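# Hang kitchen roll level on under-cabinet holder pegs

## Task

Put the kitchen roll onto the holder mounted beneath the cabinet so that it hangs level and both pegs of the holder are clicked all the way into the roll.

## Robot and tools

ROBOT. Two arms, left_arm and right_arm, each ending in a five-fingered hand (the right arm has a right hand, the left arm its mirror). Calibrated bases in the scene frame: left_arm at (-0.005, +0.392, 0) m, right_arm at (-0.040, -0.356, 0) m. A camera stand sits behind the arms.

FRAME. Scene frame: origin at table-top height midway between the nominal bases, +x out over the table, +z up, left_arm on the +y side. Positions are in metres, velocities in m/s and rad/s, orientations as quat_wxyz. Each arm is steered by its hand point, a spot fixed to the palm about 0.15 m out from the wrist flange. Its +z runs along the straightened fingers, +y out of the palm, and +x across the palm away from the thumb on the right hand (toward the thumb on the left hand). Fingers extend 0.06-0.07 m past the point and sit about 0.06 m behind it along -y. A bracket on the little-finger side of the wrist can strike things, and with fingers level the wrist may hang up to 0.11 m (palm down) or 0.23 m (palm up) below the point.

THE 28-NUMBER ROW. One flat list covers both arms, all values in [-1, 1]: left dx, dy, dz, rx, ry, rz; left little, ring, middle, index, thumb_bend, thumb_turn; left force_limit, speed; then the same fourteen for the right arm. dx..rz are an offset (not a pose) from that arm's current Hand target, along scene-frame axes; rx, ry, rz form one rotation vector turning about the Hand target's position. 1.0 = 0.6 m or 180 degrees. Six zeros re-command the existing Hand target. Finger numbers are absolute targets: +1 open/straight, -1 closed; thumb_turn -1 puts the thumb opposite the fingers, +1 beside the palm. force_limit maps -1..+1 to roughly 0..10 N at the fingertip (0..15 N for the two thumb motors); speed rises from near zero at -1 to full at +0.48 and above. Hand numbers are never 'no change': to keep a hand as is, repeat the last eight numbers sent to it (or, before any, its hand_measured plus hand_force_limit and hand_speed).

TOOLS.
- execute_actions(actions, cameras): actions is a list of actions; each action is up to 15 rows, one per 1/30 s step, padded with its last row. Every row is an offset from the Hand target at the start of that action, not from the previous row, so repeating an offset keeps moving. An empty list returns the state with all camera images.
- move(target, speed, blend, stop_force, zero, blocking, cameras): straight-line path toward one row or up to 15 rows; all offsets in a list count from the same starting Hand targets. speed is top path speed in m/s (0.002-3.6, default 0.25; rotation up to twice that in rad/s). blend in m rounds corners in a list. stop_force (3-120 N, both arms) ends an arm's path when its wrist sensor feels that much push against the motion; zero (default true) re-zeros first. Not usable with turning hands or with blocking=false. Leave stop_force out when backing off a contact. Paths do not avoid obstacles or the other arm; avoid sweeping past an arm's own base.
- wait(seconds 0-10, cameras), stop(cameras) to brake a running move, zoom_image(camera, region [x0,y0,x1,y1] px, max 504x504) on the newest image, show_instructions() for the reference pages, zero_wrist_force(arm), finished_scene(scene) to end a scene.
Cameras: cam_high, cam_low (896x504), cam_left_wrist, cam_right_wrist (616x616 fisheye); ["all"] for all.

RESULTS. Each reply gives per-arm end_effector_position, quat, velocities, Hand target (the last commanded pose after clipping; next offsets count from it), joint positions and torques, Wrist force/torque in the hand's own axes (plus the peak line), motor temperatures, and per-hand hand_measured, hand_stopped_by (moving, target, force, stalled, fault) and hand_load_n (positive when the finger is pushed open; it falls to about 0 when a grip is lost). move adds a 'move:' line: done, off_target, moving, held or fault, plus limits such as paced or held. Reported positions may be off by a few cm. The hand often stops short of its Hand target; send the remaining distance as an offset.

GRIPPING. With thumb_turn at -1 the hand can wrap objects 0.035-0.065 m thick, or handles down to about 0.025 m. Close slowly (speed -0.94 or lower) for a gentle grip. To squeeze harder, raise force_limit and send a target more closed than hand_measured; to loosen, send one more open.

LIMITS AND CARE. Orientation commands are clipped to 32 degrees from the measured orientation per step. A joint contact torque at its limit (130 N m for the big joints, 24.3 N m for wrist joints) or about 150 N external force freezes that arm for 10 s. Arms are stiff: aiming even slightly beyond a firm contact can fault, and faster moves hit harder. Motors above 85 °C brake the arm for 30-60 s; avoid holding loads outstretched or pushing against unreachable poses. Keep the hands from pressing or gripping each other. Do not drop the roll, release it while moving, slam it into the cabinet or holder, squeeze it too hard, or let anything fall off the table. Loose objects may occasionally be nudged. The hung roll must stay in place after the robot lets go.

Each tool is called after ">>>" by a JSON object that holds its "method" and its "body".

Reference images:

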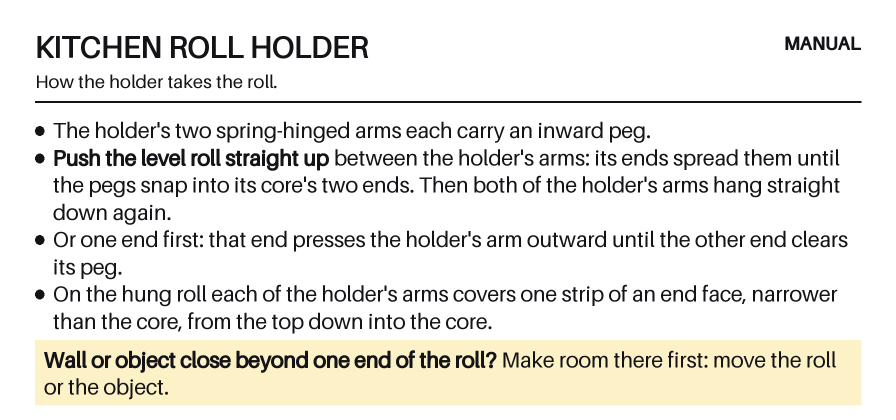

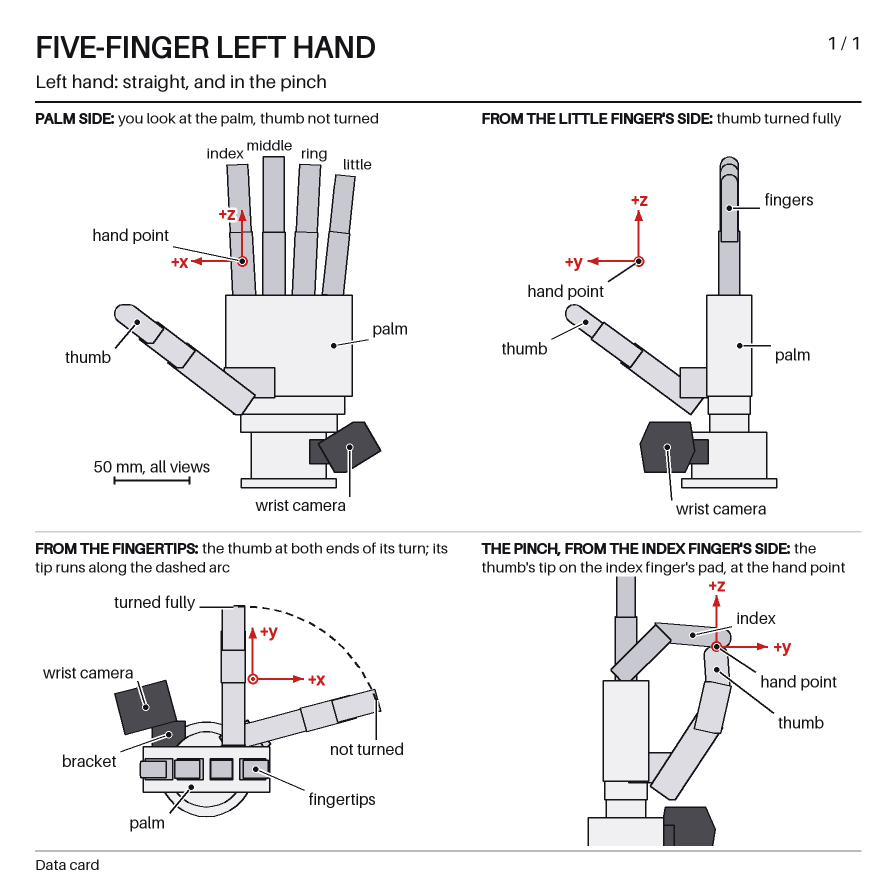

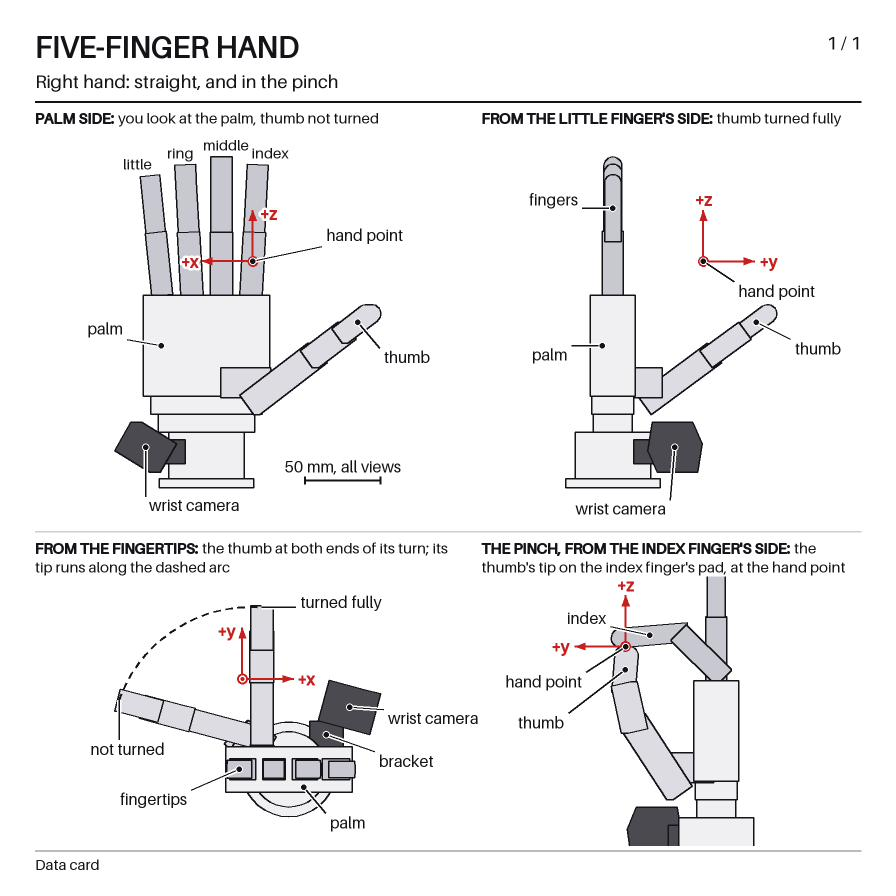

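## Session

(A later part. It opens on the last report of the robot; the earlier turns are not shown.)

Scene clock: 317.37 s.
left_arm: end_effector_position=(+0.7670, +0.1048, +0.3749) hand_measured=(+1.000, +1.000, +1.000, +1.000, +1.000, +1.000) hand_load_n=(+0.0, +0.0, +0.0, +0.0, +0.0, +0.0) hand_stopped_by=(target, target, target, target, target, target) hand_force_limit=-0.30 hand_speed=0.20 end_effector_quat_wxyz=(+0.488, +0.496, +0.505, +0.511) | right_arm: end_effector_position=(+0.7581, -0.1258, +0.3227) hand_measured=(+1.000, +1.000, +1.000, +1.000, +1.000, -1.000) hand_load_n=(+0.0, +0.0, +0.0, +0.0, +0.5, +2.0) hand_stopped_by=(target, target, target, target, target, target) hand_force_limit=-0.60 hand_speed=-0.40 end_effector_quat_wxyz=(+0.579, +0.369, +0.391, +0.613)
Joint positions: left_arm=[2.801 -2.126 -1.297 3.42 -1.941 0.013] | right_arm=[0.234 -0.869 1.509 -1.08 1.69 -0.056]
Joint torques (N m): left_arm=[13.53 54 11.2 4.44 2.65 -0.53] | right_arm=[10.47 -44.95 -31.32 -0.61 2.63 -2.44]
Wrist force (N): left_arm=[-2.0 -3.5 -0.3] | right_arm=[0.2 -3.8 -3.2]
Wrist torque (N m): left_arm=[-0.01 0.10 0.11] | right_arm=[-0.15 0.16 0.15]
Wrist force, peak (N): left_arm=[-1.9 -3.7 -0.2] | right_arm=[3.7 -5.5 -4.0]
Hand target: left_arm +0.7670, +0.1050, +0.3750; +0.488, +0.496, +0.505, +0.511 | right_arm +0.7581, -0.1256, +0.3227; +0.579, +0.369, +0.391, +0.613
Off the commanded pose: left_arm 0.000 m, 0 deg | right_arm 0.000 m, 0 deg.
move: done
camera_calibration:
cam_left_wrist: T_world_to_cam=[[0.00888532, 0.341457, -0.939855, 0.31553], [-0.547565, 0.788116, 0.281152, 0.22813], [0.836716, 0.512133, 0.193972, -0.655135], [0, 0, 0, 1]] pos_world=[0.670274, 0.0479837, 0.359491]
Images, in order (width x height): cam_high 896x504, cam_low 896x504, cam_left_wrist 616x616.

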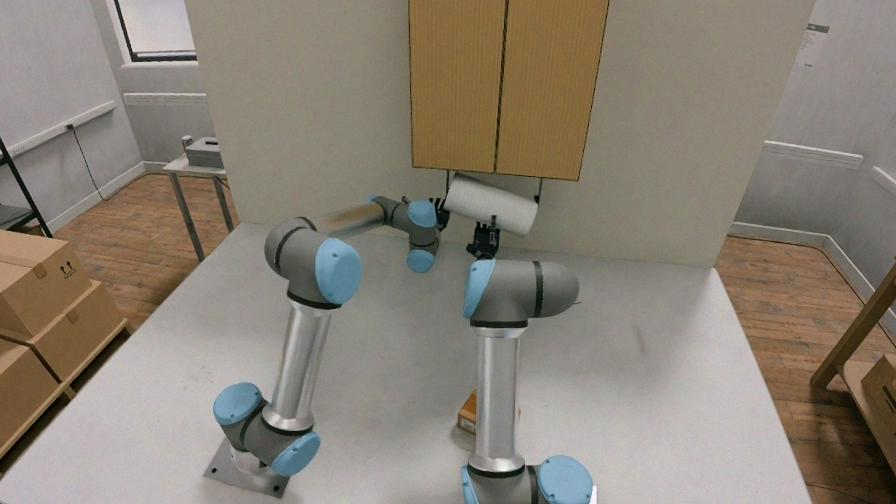

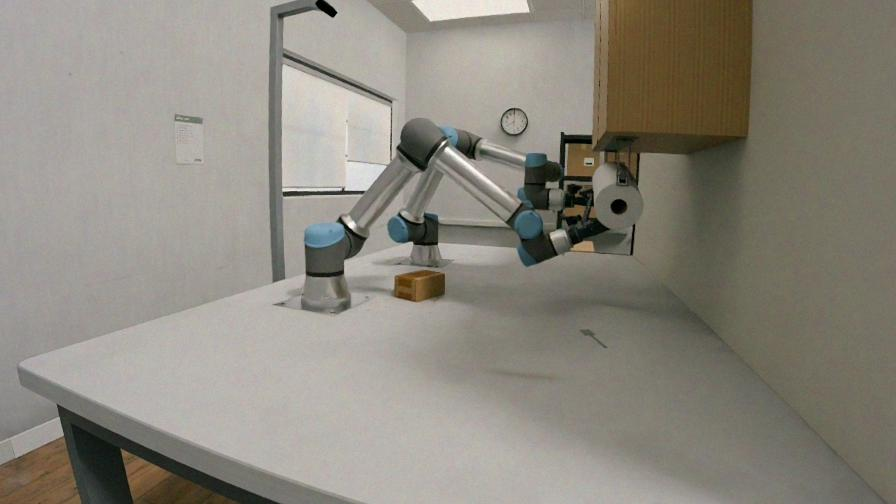

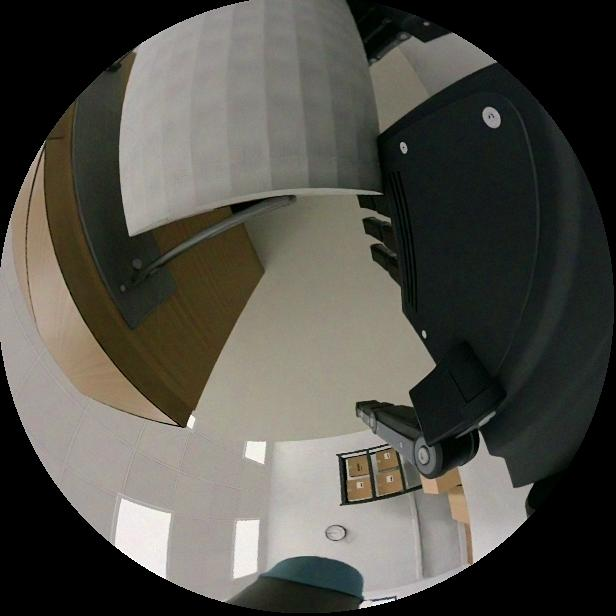

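>>> {"method": "move", "body": {"target": [0,0,0,0,0,0,1,1,1,1,1,1,-0.3,0.2,0.0083,-0.0667,-0.01,0,0,0,1,1,1,1,1,-1,-0.6,-0.4], "speed": 0.03, "cameras": ["cam_high","cam_low","cam_left_wrist"]}}

>>> {"method": "zoom_image", "body": {"camera": "cam_high", "region": [430, 150, 560, 250]}}

>>> {"method": "zoom_image", "body": {"camera": "cam_low", "region": [580, 150, 660, 230]}}

Scene clock: 321.00 s.
left_arm: end_effector_position=(+0.7670, +0.1050, +0.3750) hand_measured=(+1.000, +1.000, +1.000, +1.000, +1.000, +1.000) hand_load_n=(+0.0, +0.0, +0.0, +0.0, +0.0, +0.0) hand_stopped_by=(target, target, target, target, target, target) hand_force_limit=-0.30 hand_speed=0.20 end_effector_quat_wxyz=(+0.488, +0.496, +0.505, +0.511) | right_arm: end_effector_position=(+0.7631, -0.1655, +0.3168) hand_measured=(+1.000, +1.000, +1.000, +1.000, +1.000, -1.000) hand_load_n=(+0.0, +0.0, -0.5, +0.5, +0.5, -3.0) hand_stopped_by=(target, target, target, target, target, target) hand_force_limit=-0.60 hand_speed=-0.40 end_effector_quat_wxyz=(+0.579, +0.369, +0.391, +0.613)
Joint positions: left_arm=[2.801 -2.126 -1.297 3.42 -1.941 0.013] | right_arm=[0.17 -0.878 1.546 -1.105 1.632 -0.029]
Joint torques (N m): left_arm=[10.99 49.49 11.48 2.54 1.56 2.07] | right_arm=[-16.61 -66.96 -9.7 -6.05 -1.83 2.15]
Wrist force (N): left_arm=[-1.4 -0.4 -0.5] | right_arm=[3.7 -8.5 -5.0]
Wrist torque (N m): left_arm=[0.06 0.10 -0.05] | right_arm=[-0.14 0.07 -0.17]
Wrist force, peak (N): left_arm=[-1.9 -3.7 -0.4] | right_arm=[3.5 -9.9 -4.7]
Hand target: left_arm +0.7670, +0.1050, +0.3750; +0.488, +0.496, +0.505, +0.511 | right_arm +0.7631, -0.1656, +0.3167; +0.579, +0.369, +0.391, +0.613
Off the commanded pose: left_arm 0.000 m, 0 deg | right_arm 0.000 m, 0 deg.
move: done
camera_calibration:
cam_left_wrist: T_world_to_cam=[[0.00899356, 0.341521, -0.939831, 0.315411], [-0.547522, 0.788143, 0.28116, 0.228018], [0.836743, 0.512049, 0.194078, -0.655238], [0, 0, 0, 1]] pos_world=[0.670274, 0.0480838, 0.359491]
Images, in order (width x height): cam_high 896x504, cam_low 896x504, cam_left_wrist 616x616.

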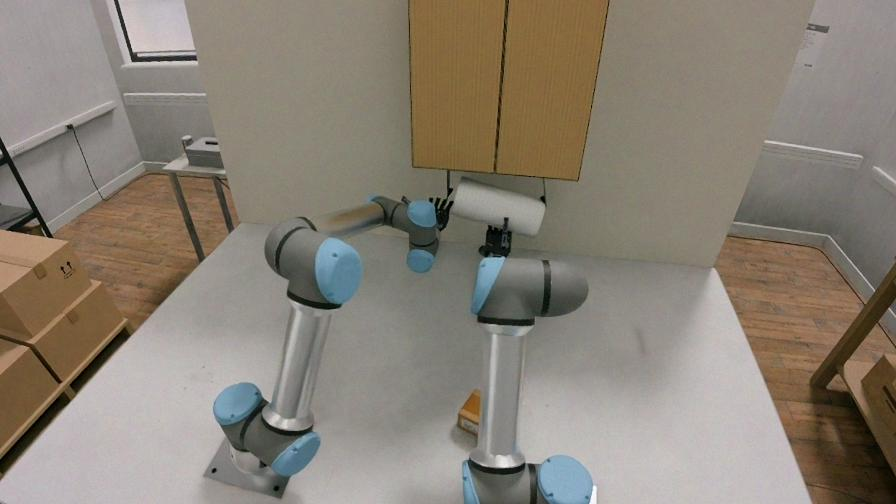

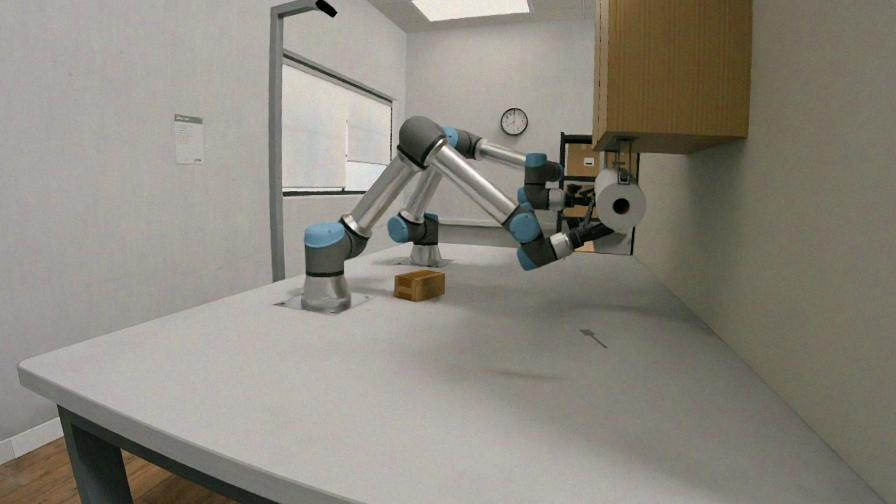

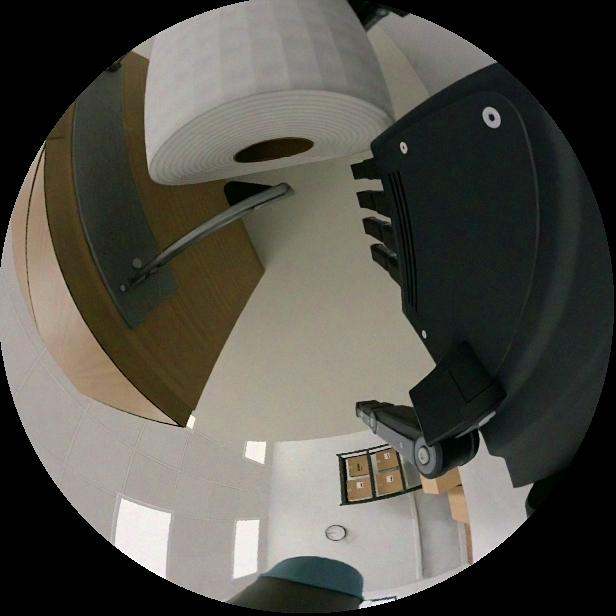

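Scaled by 3.877.

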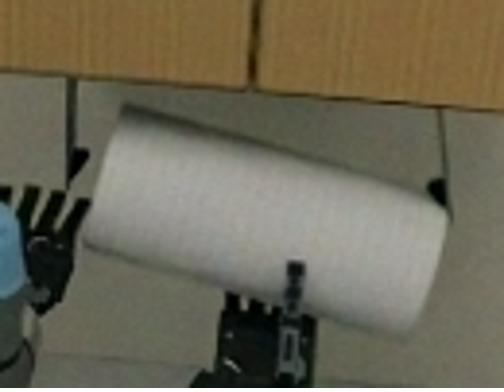

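Scaled by 6.300.

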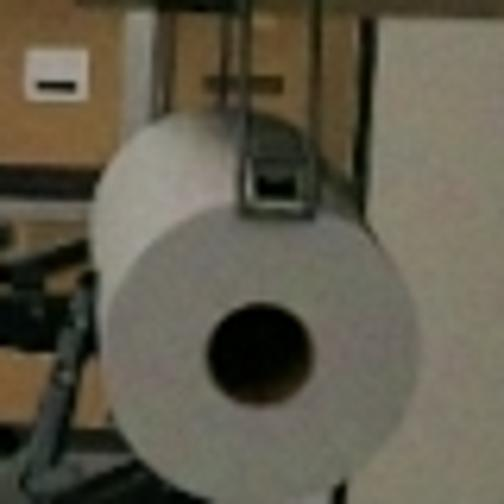

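>>> {"method": "move", "body": {"target": [[0,0,-0.05,0,0,0,1,1,1,1,1,1,-0.3,0.2,-0.0092,0.0167,0,0,0,0.0167,1,1,1,1,1,-1,-0.6,-0.4],[0,-0.0333,-0.05,0,0,0,1,1,1,1,1,1,-0.3,0.2,-0.0092,0.0167,0,0,0,0.0167,1,1,1,1,1,-1,-0.6,-0.4]], "speed": 0.03, "cameras": ["cam_high","cam_low","cam_left_wrist"]}}

>>> {"method": "zoom_image", "body": {"camera": "cam_high", "region": [430, 150, 560, 250]}}

>>> {"method": "zoom_image", "body": {"camera": "cam_low", "region": [580, 150, 660, 230]}}

Scene clock: 326.13 s.
left_arm: end_effector_position=(+0.7670, +0.0851, +0.3450) hand_measured=(+1.000, +1.000, +1.000, +1.000, +1.000, +1.000) hand_load_n=(+0.0, +0.0, +0.0, +0.0, +0.0, +0.0) hand_stopped_by=(target, target, target, target, target, target) hand_force_limit=-0.30 hand_speed=0.20 end_effector_quat_wxyz=(+0.488, +0.496, +0.505, +0.511) | right_arm: end_effector_position=(+0.7576, -0.1556, +0.3167) hand_measured=(+1.000, +1.000, +1.000, +1.000, +1.000, -1.000) hand_load_n=(+0.0, +0.0, +0.0, +0.0, +0.5, -2.0) hand_stopped_by=(target, target, target, target, target, target) hand_force_limit=-0.60 hand_speed=-0.40 end_effector_quat_wxyz=(+0.563, +0.358, +0.400, +0.628)
Joint positions: left_arm=[2.77 -2.174 -1.3 3.471 -1.971 0.013] | right_arm=[0.17 -0.89 1.567 -1.114 1.585 -0.007]
Joint torques (N m): left_arm=[-10.66 30.15 29.89 -1.14 -2.73 -0.08] | right_arm=[5.83 -66.43 -10 -6.29 -1.76 2.31]
Wrist force (N): left_arm=[-1.1 -0.7 -0.5] | right_arm=[3.5 -8.6 -4.7]
Wrist torque (N m): left_arm=[0.03 0.04 -0.03] | right_arm=[-0.12 0.02 -0.10]
Wrist force, peak (N): left_arm=[-1.3 -0.6 -0.8] | right_arm=[4.0 -9.2 -4.9]
Hand target: left_arm +0.7670, +0.0850, +0.3450; +0.488, +0.496, +0.505, +0.511 | right_arm +0.7576, -0.1556, +0.3167; +0.563, +0.358, +0.400, +0.628
Off the commanded pose: left_arm 0.000 m, 0 deg | right_arm 0.000 m, 0 deg.
move: done
camera_calibration:
cam_left_wrist: T_world_to_cam=[[0.00894345, 0.341595, -0.939805, 0.294001], [-0.547477, 0.788139, 0.281258, 0.251996], [0.836773, 0.512006, 0.194064, -0.639291], [0, 0, 0, 1]] pos_world=[0.670274, 0.0282838, 0.329491]
Images, in order (width x height): cam_high 896x504, cam_low 896x504, cam_left_wrist 616x616.

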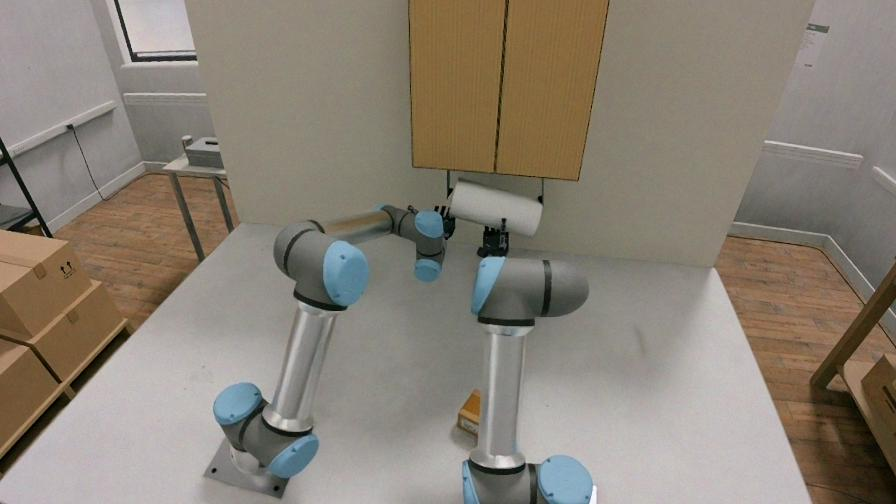

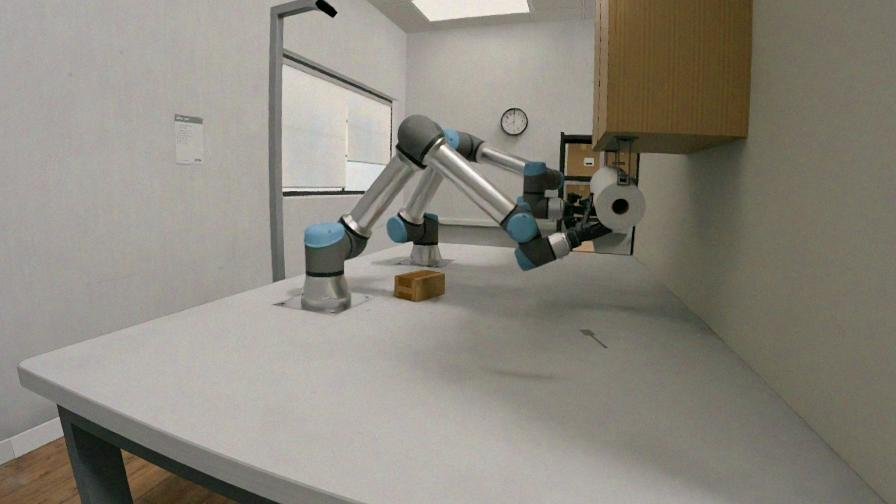

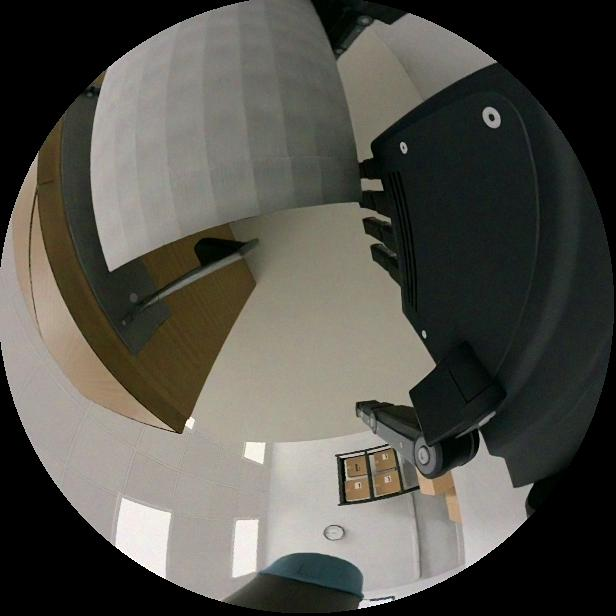

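Scaled by 3.877.

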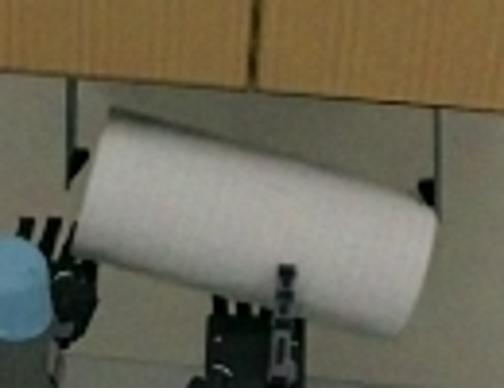

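Scaled by 6.300.

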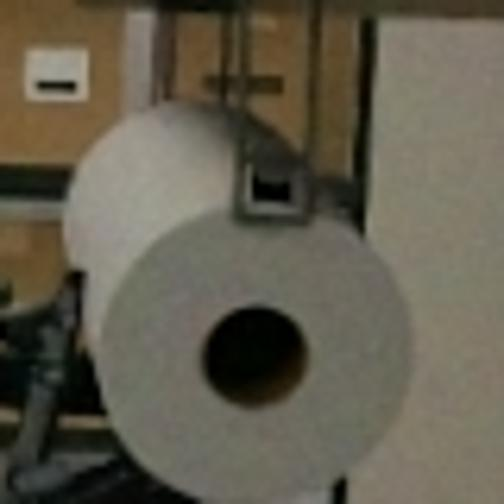

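>>> {"method": "move", "body": {"target": [0,0,0.0383,0,0,0,1,1,1,1,1,1,-0.3,0.2,0,0,0,0,0,0,1,1,1,1,1,-1,-0.6,-0.4], "speed": 0.03, "cameras": ["cam_high","cam_low","cam_left_wrist"]}}

>>> {"method": "zoom_image", "body": {"camera": "cam_high", "region": [430, 150, 560, 250]}}

>>> {"method": "zoom_image", "body": {"camera": "cam_low", "region": [580, 150, 660, 230]}}

>>> {"method": "zoom_image", "body": {"camera": "cam_left_wrist", "region": [60, 160, 340, 440]}}

Scene clock: 328.13 s.
left_arm: end_effector_position=(+0.7670, +0.0850, +0.3678) hand_measured=(+1.000, +1.000, +1.000, +1.000, +1.000, +1.000) hand_load_n=(+0.0, +0.0, +0.0, +0.0, +0.0, +0.0) hand_stopped_by=(target, target, target, target, target, target) hand_force_limit=-0.30 hand_speed=0.20 end_effector_quat_wxyz=(+0.488, +0.496, +0.505, +0.511) | right_arm: end_effector_position=(+0.7575, -0.1556, +0.3168) hand_measured=(+1.000, +1.000, +1.000, +1.000, +1.000, -1.000) hand_load_n=(+0.0, +0.0, +0.0, +0.0, +0.0, +0.0) hand_stopped_by=(target, target, target, target, target, target) hand_force_limit=-0.60 hand_speed=-0.40 end_effector_quat_wxyz=(+0.563, +0.358, +0.400, +0.628)
Joint positions: left_arm=[2.77 -2.157 -1.266 3.42 -1.972 0.013] | right_arm=[0.17 -0.89 1.567 -1.114 1.585 -0.007]
Joint torques (N m): left_arm=[-7.08 55.32 31.8 -0.33 0.5 1.35] | right_arm=[-0.13 -57.67 -10.36 -3.14 -1.23 2.28]
Wrist force (N): left_arm=[0.2 -3.4 -0.1] | right_arm=[2.1 -1.1 -1.4]
Wrist torque (N m): left_arm=[-0.03 0.07 0.22] | right_arm=[-0.07 0.09 -0.04]
Wrist force, peak (N): left_arm=[0.1 -3.8 -0.4] | right_arm=[3.3 -8.9 -4.7]
Hand target: left_arm +0.7670, +0.0850, +0.3680; +0.488, +0.496, +0.505, +0.511 | right_arm +0.7576, -0.1556, +0.3167; +0.563, +0.358, +0.400, +0.628
Off the commanded pose: left_arm 0.000 m, 0 deg | right_arm 0.000 m, 0 deg.
move: done
camera_calibration:
cam_left_wrist: T_world_to_cam=[[0.00899378, 0.34152, -0.939831, 0.315569], [-0.547477, 0.78817, 0.28117, 0.245743], [0.836772, 0.512007, 0.194063, -0.643632], [0, 0, 0, 1]] pos_world=[0.670274, 0.0280839, 0.352391]
Images, in order (width x height): cam_high 896x504, cam_low 896x504, cam_left_wrist 616x616.

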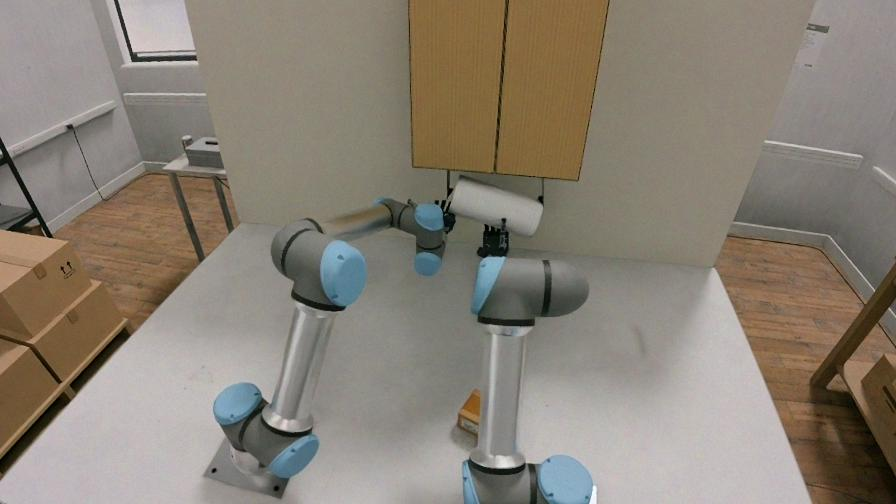

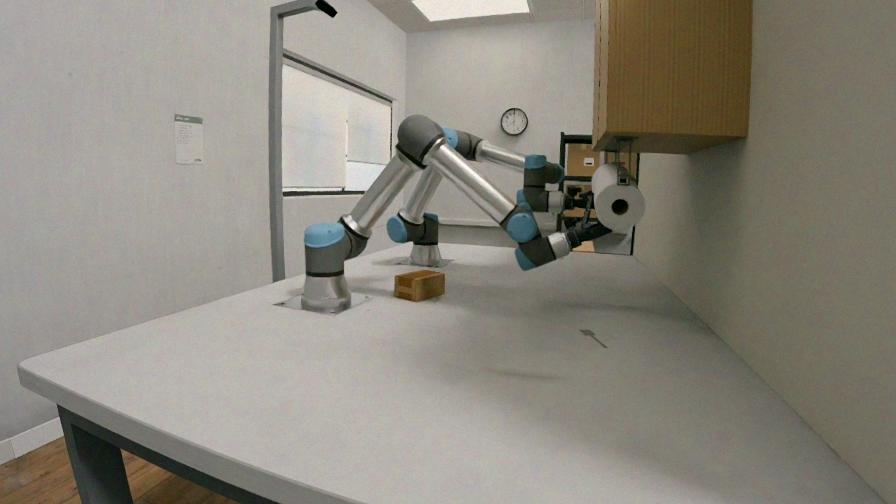

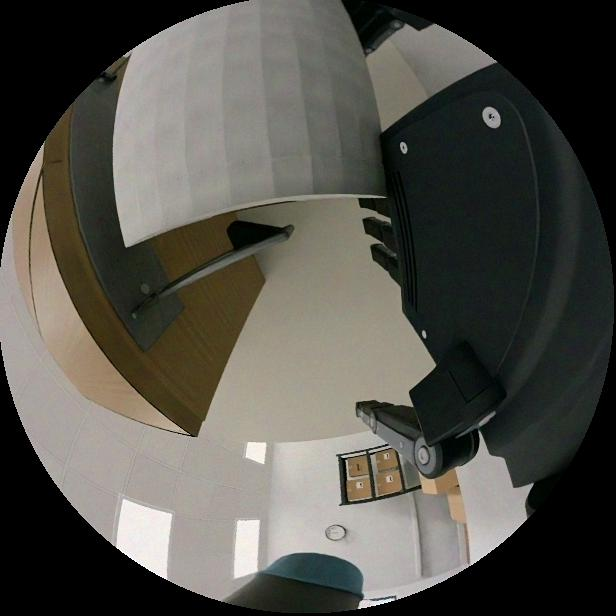

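Scaled by 3.877.

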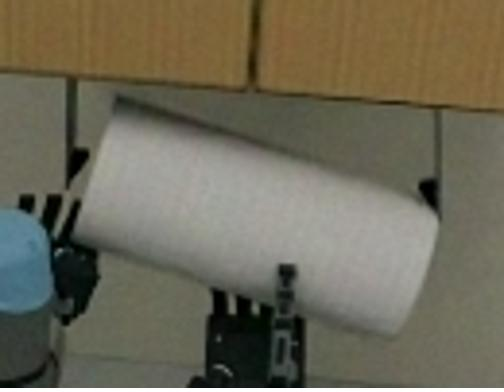

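Scaled by 6.300.

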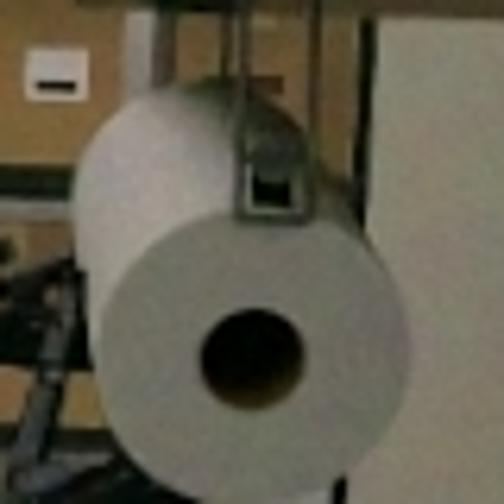

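Scaled by 1.800 from the camera's 616x616 image, which has a finer 880x880 frame.

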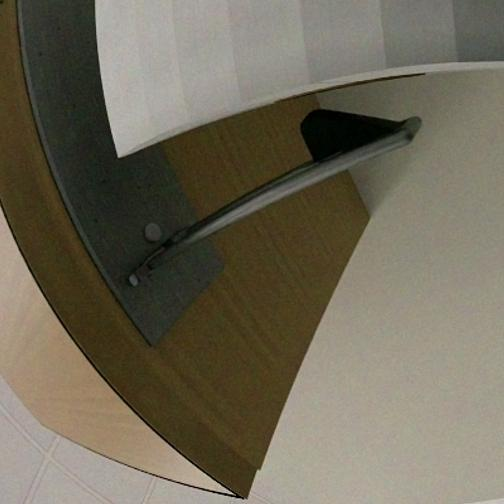

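>>> {"method": "move", "body": {"target": [[0,0,0.01,0,0,0,1,1,1,1,1,1,-0.3,0.2,0,0,0,0,0,0,1,1,1,1,1,-1,-0.6,-0.4],[0,0.0333,0.01,0,0,0,1,1,1,1,1,1,-0.3,0.2,0,0.0333,0,0,0,0,1,1,1,1,1,-1,-0.6,-0.4]], "speed": 0.03, "cameras": ["cam_high","cam_low","cam_left_wrist"]}}

>>> {"method": "zoom_image", "body": {"camera": "cam_high", "region": [430, 150, 560, 250]}}

>>> {"method": "zoom_image", "body": {"camera": "cam_low", "region": [580, 150, 660, 230]}}

>>> {"method": "zoom_image", "body": {"camera": "cam_left_wrist", "region": [60, 160, 340, 440]}}

Scene clock: 330.57 s.
left_arm: end_effector_position=(+0.7670, +0.1049, +0.3740) hand_measured=(+1.000, +1.000, +1.000, +1.000, +1.000, +1.000) hand_load_n=(+0.0, +0.0, +0.0, +0.0, +0.0, +0.0) hand_stopped_by=(target, target, target, target, target, target) hand_force_limit=-0.30 hand_speed=0.20 end_effector_quat_wxyz=(+0.488, +0.496, +0.505, +0.511) | right_arm: end_effector_position=(+0.7576, -0.1358, +0.3167) hand_measured=(+1.000, +1.000, +1.000, +1.000, +1.000, -1.000) hand_load_n=(+0.0, +0.0, +0.0, +0.0, +0.5, +1.0) hand_stopped_by=(target, target, target, target, target, target) hand_force_limit=-0.60 hand_speed=-0.40 end_effector_quat_wxyz=(+0.563, +0.358, +0.400, +0.628)
Joint positions: left_arm=[2.801 -2.127 -1.298 3.422 -1.941 0.013] | right_arm=[0.202 -0.877 1.543 -1.103 1.613 -0.02]
Joint torques (N m): left_arm=[12.66 53.45 9.99 4.24 2.78 2.06] | right_arm=[12.51 -44.89 -32.62 -0.86 1.91 -2.51]
Wrist force (N): left_arm=[-1.5 -2.1 -0.7] | right_arm=[-1.5 -4.8 -3.3]
Wrist torque (N m): left_arm=[0.03 0.02 0.06] | right_arm=[-0.10 0.09 -0.05]
Wrist force, peak (N): left_arm=[1.3 -3.8 -0.3] | right_arm=[-1.5 -4.8 -3.3]
Hand target: left_arm +0.7670, +0.1050, +0.3740; +0.488, +0.496, +0.505, +0.511 | right_arm +0.7576, -0.1356, +0.3167; +0.563, +0.358, +0.400, +0.628
Off the commanded pose: left_arm 0.000 m, 0 deg | right_arm 0.000 m, 0 deg.
move: done
camera_calibration:
cam_left_wrist: T_world_to_cam=[[0.00888532, 0.341457, -0.939855, 0.31459], [-0.547565, 0.788116, 0.281152, 0.228411], [0.836716, 0.512133, 0.193972, -0.654941], [0, 0, 0, 1]] pos_world=[0.670274, 0.0479837, 0.358491]
Images, in order (width x height): cam_high 896x504, cam_low 896x504, cam_left_wrist 616x616.

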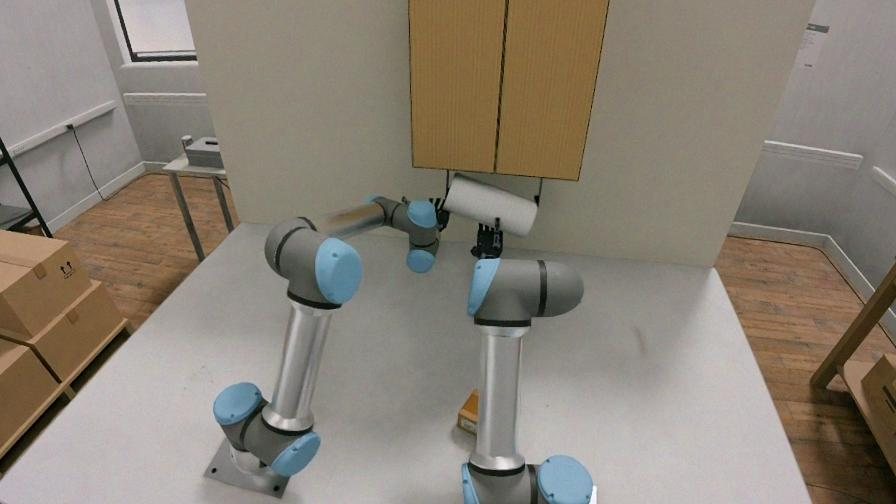

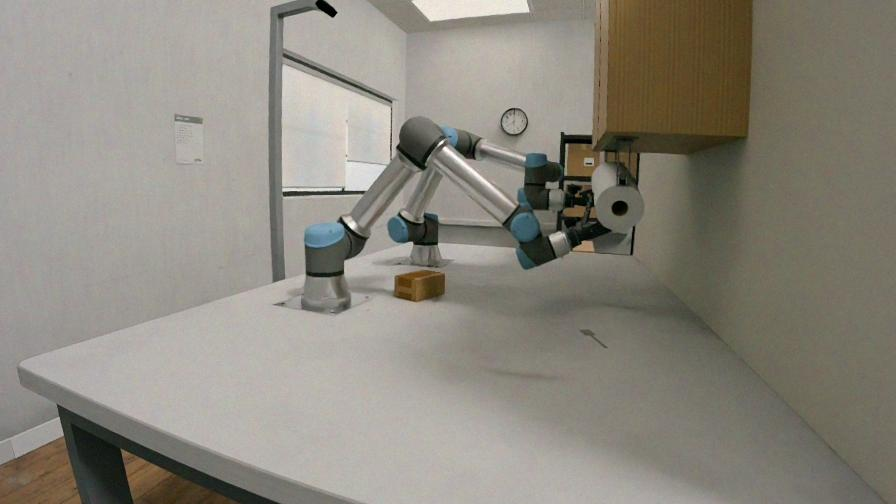

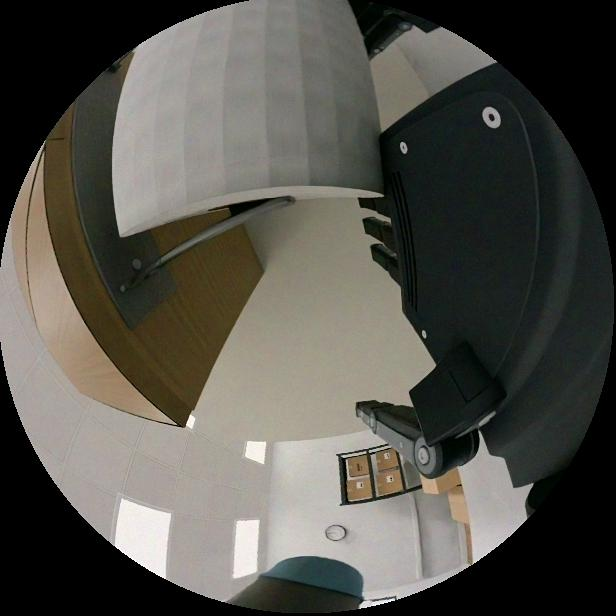

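Scaled by 3.877.

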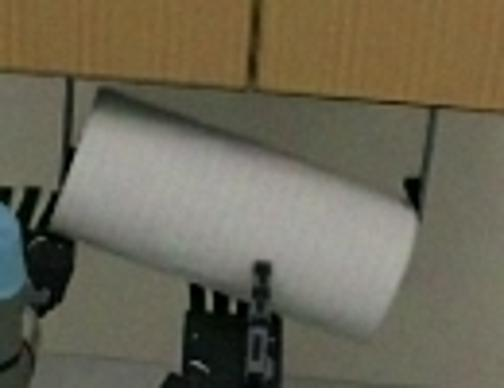

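Scaled by 6.300.

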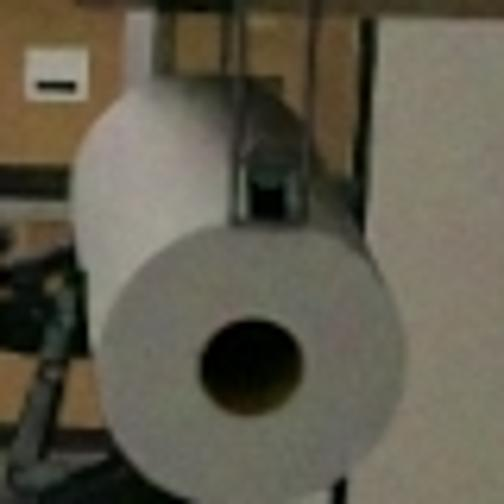

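Scaled by 1.800 from the camera's 616x616 image, which has a finer 880x880 frame.

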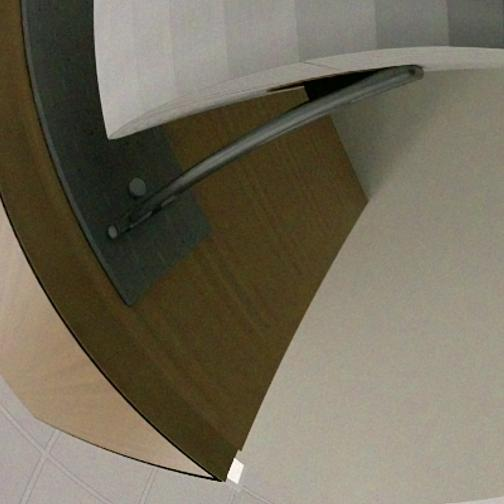

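>>> {"method": "move", "body": {"target": [[0,0,0,0,0,0,1,1,1,1,1,1,-0.3,0.2,0,0.01,0,0,0,0,1,1,1,1,1,-1,-0.6,-0.4],[0,0,0,0,0,0,1,1,1,1,1,1,-0.3,0.2,0,0.01,0.03,0,0,0,1,1,1,1,1,-1,-0.6,-0.4]], "speed": 0.03, "cameras": ["cam_high","cam_low","cam_left_wrist"]}}

>>> {"method": "zoom_image", "body": {"camera": "cam_high", "region": [430, 150, 560, 250]}}

>>> {"method": "zoom_image", "body": {"camera": "cam_low", "region": [580, 150, 660, 230]}}

>>> {"method": "zoom_image", "body": {"camera": "cam_left_wrist", "region": [60, 160, 340, 440]}}

Scene clock: 333.33 s.
left_arm: end_effector_position=(+0.7670, +0.1050, +0.3740) hand_measured=(+1.000, +1.000, +1.000, +1.000, +1.000, +1.000) hand_load_n=(+0.0, +0.0, +0.0, +0.0, +0.0, +0.0) hand_stopped_by=(target, target, target, target, target, target) hand_force_limit=-0.30 hand_speed=0.20 end_effector_quat_wxyz=(+0.488, +0.496, +0.505, +0.511) | right_arm: end_effector_position=(+0.7576, -0.1296, +0.3346) hand_measured=(+1.000, +1.000, +1.000, +1.000, +1.000, -1.000) hand_load_n=(+0.0, +0.0, +0.0, +0.5, +0.0, -1.5) hand_stopped_by=(target, target, target, target, target, target) hand_force_limit=-0.60 hand_speed=-0.40 end_effector_quat_wxyz=(+0.563, +0.358, +0.400, +0.628)
Joint positions: left_arm=[2.801 -2.127 -1.299 3.422 -1.941 0.013] | right_arm=[0.212 -0.898 1.525 -1.064 1.622 -0.024]
Joint torques (N m): left_arm=[11.42 51.84 11.06 4.07 2.76 2.05] | right_arm=[12.18 -69.26 -34.03 -2.2 1.88 -2.29]
Wrist force (N): left_arm=[-0.2 -1.3 -1.0] | right_arm=[-0.1 -11.3 -4.7]
Wrist torque (N m): left_arm=[0.03 -0.02 0.07] | right_arm=[-0.16 0.04 -0.18]
Wrist force, peak (N): left_arm=[-1.6 -2.3 -0.8] | right_arm=[-0.1 -11.3 -4.7]
Hand target: left_arm +0.7670, +0.1050, +0.3740; +0.488, +0.496, +0.505, +0.511 | right_arm +0.7576, -0.1296, +0.3347; +0.563, +0.358, +0.400, +0.628
Off the commanded pose: left_arm 0.000 m, 0 deg | right_arm 0.000 m, 0 deg.
move: done
camera_calibration:
cam_left_wrist: T_world_to_cam=[[0.00896471, 0.341504, -0.939837, 0.314494], [-0.547588, 0.788102, 0.281146, 0.228351], [0.8367, 0.512124, 0.194069, -0.655015], [0, 0, 0, 1]] pos_world=[0.670274, 0.0480837, 0.358491]
Images, in order (width x height): cam_high 896x504, cam_low 896x504, cam_left_wrist 616x616.

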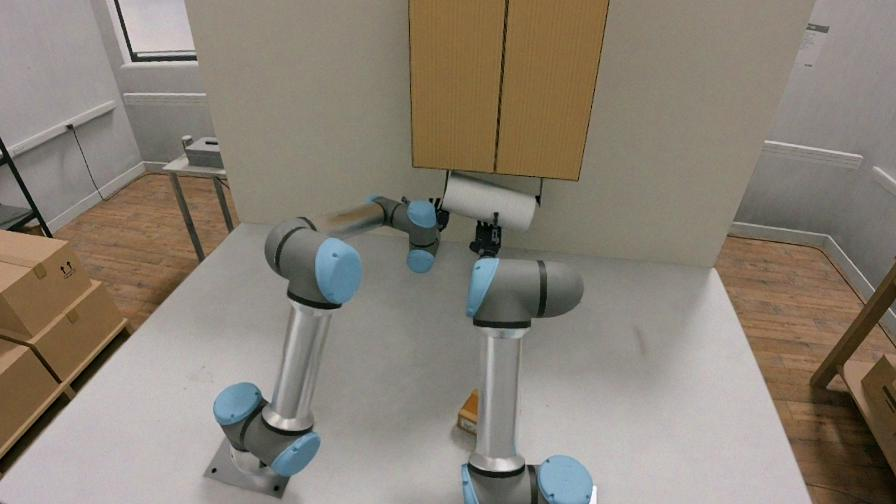

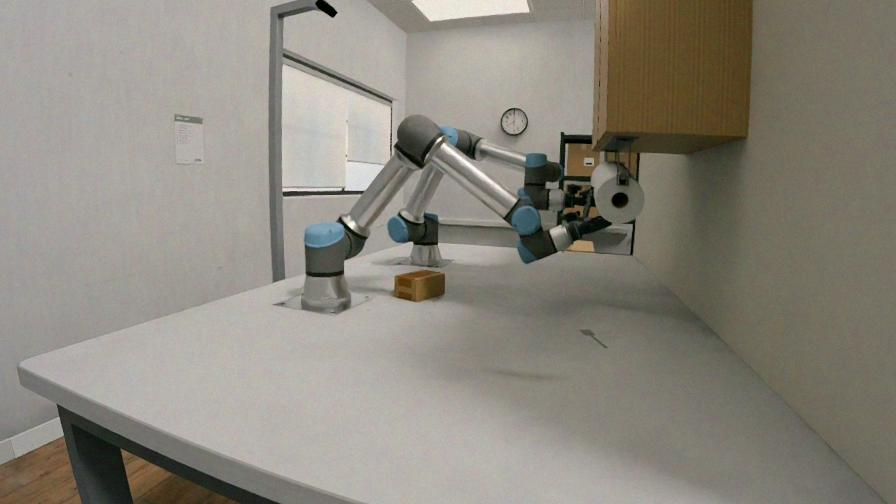

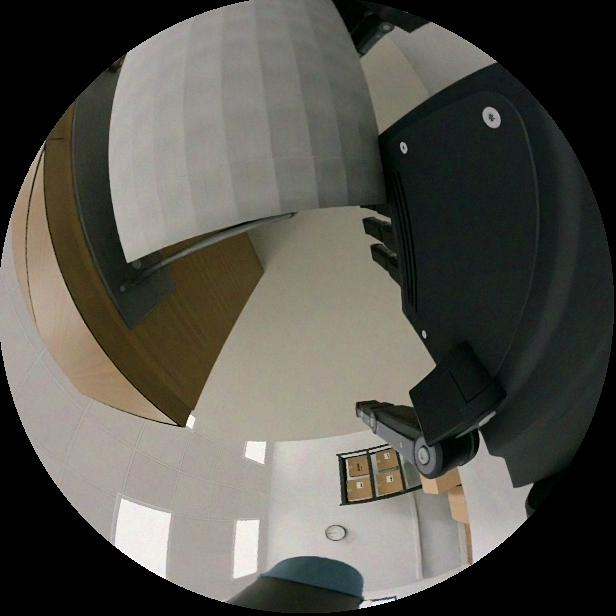

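Scaled by 3.877.

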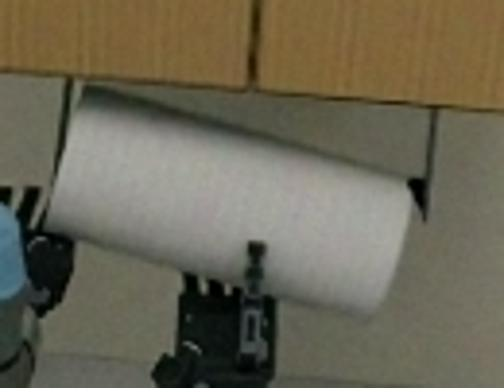

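Scaled by 6.300.

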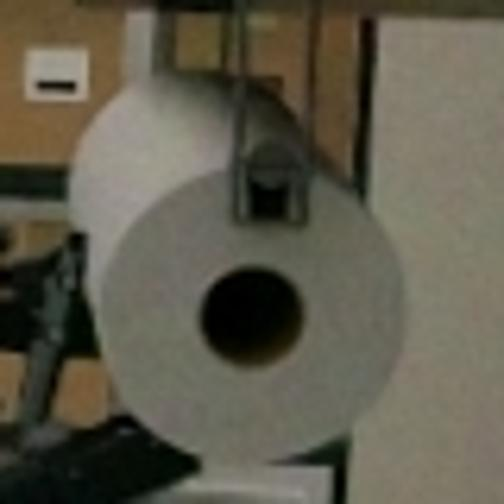

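Scaled by 1.800 from the camera's 616x616 image, which has a finer 880x880 frame.

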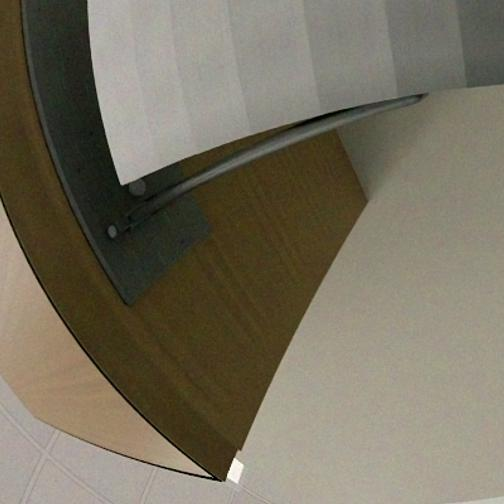

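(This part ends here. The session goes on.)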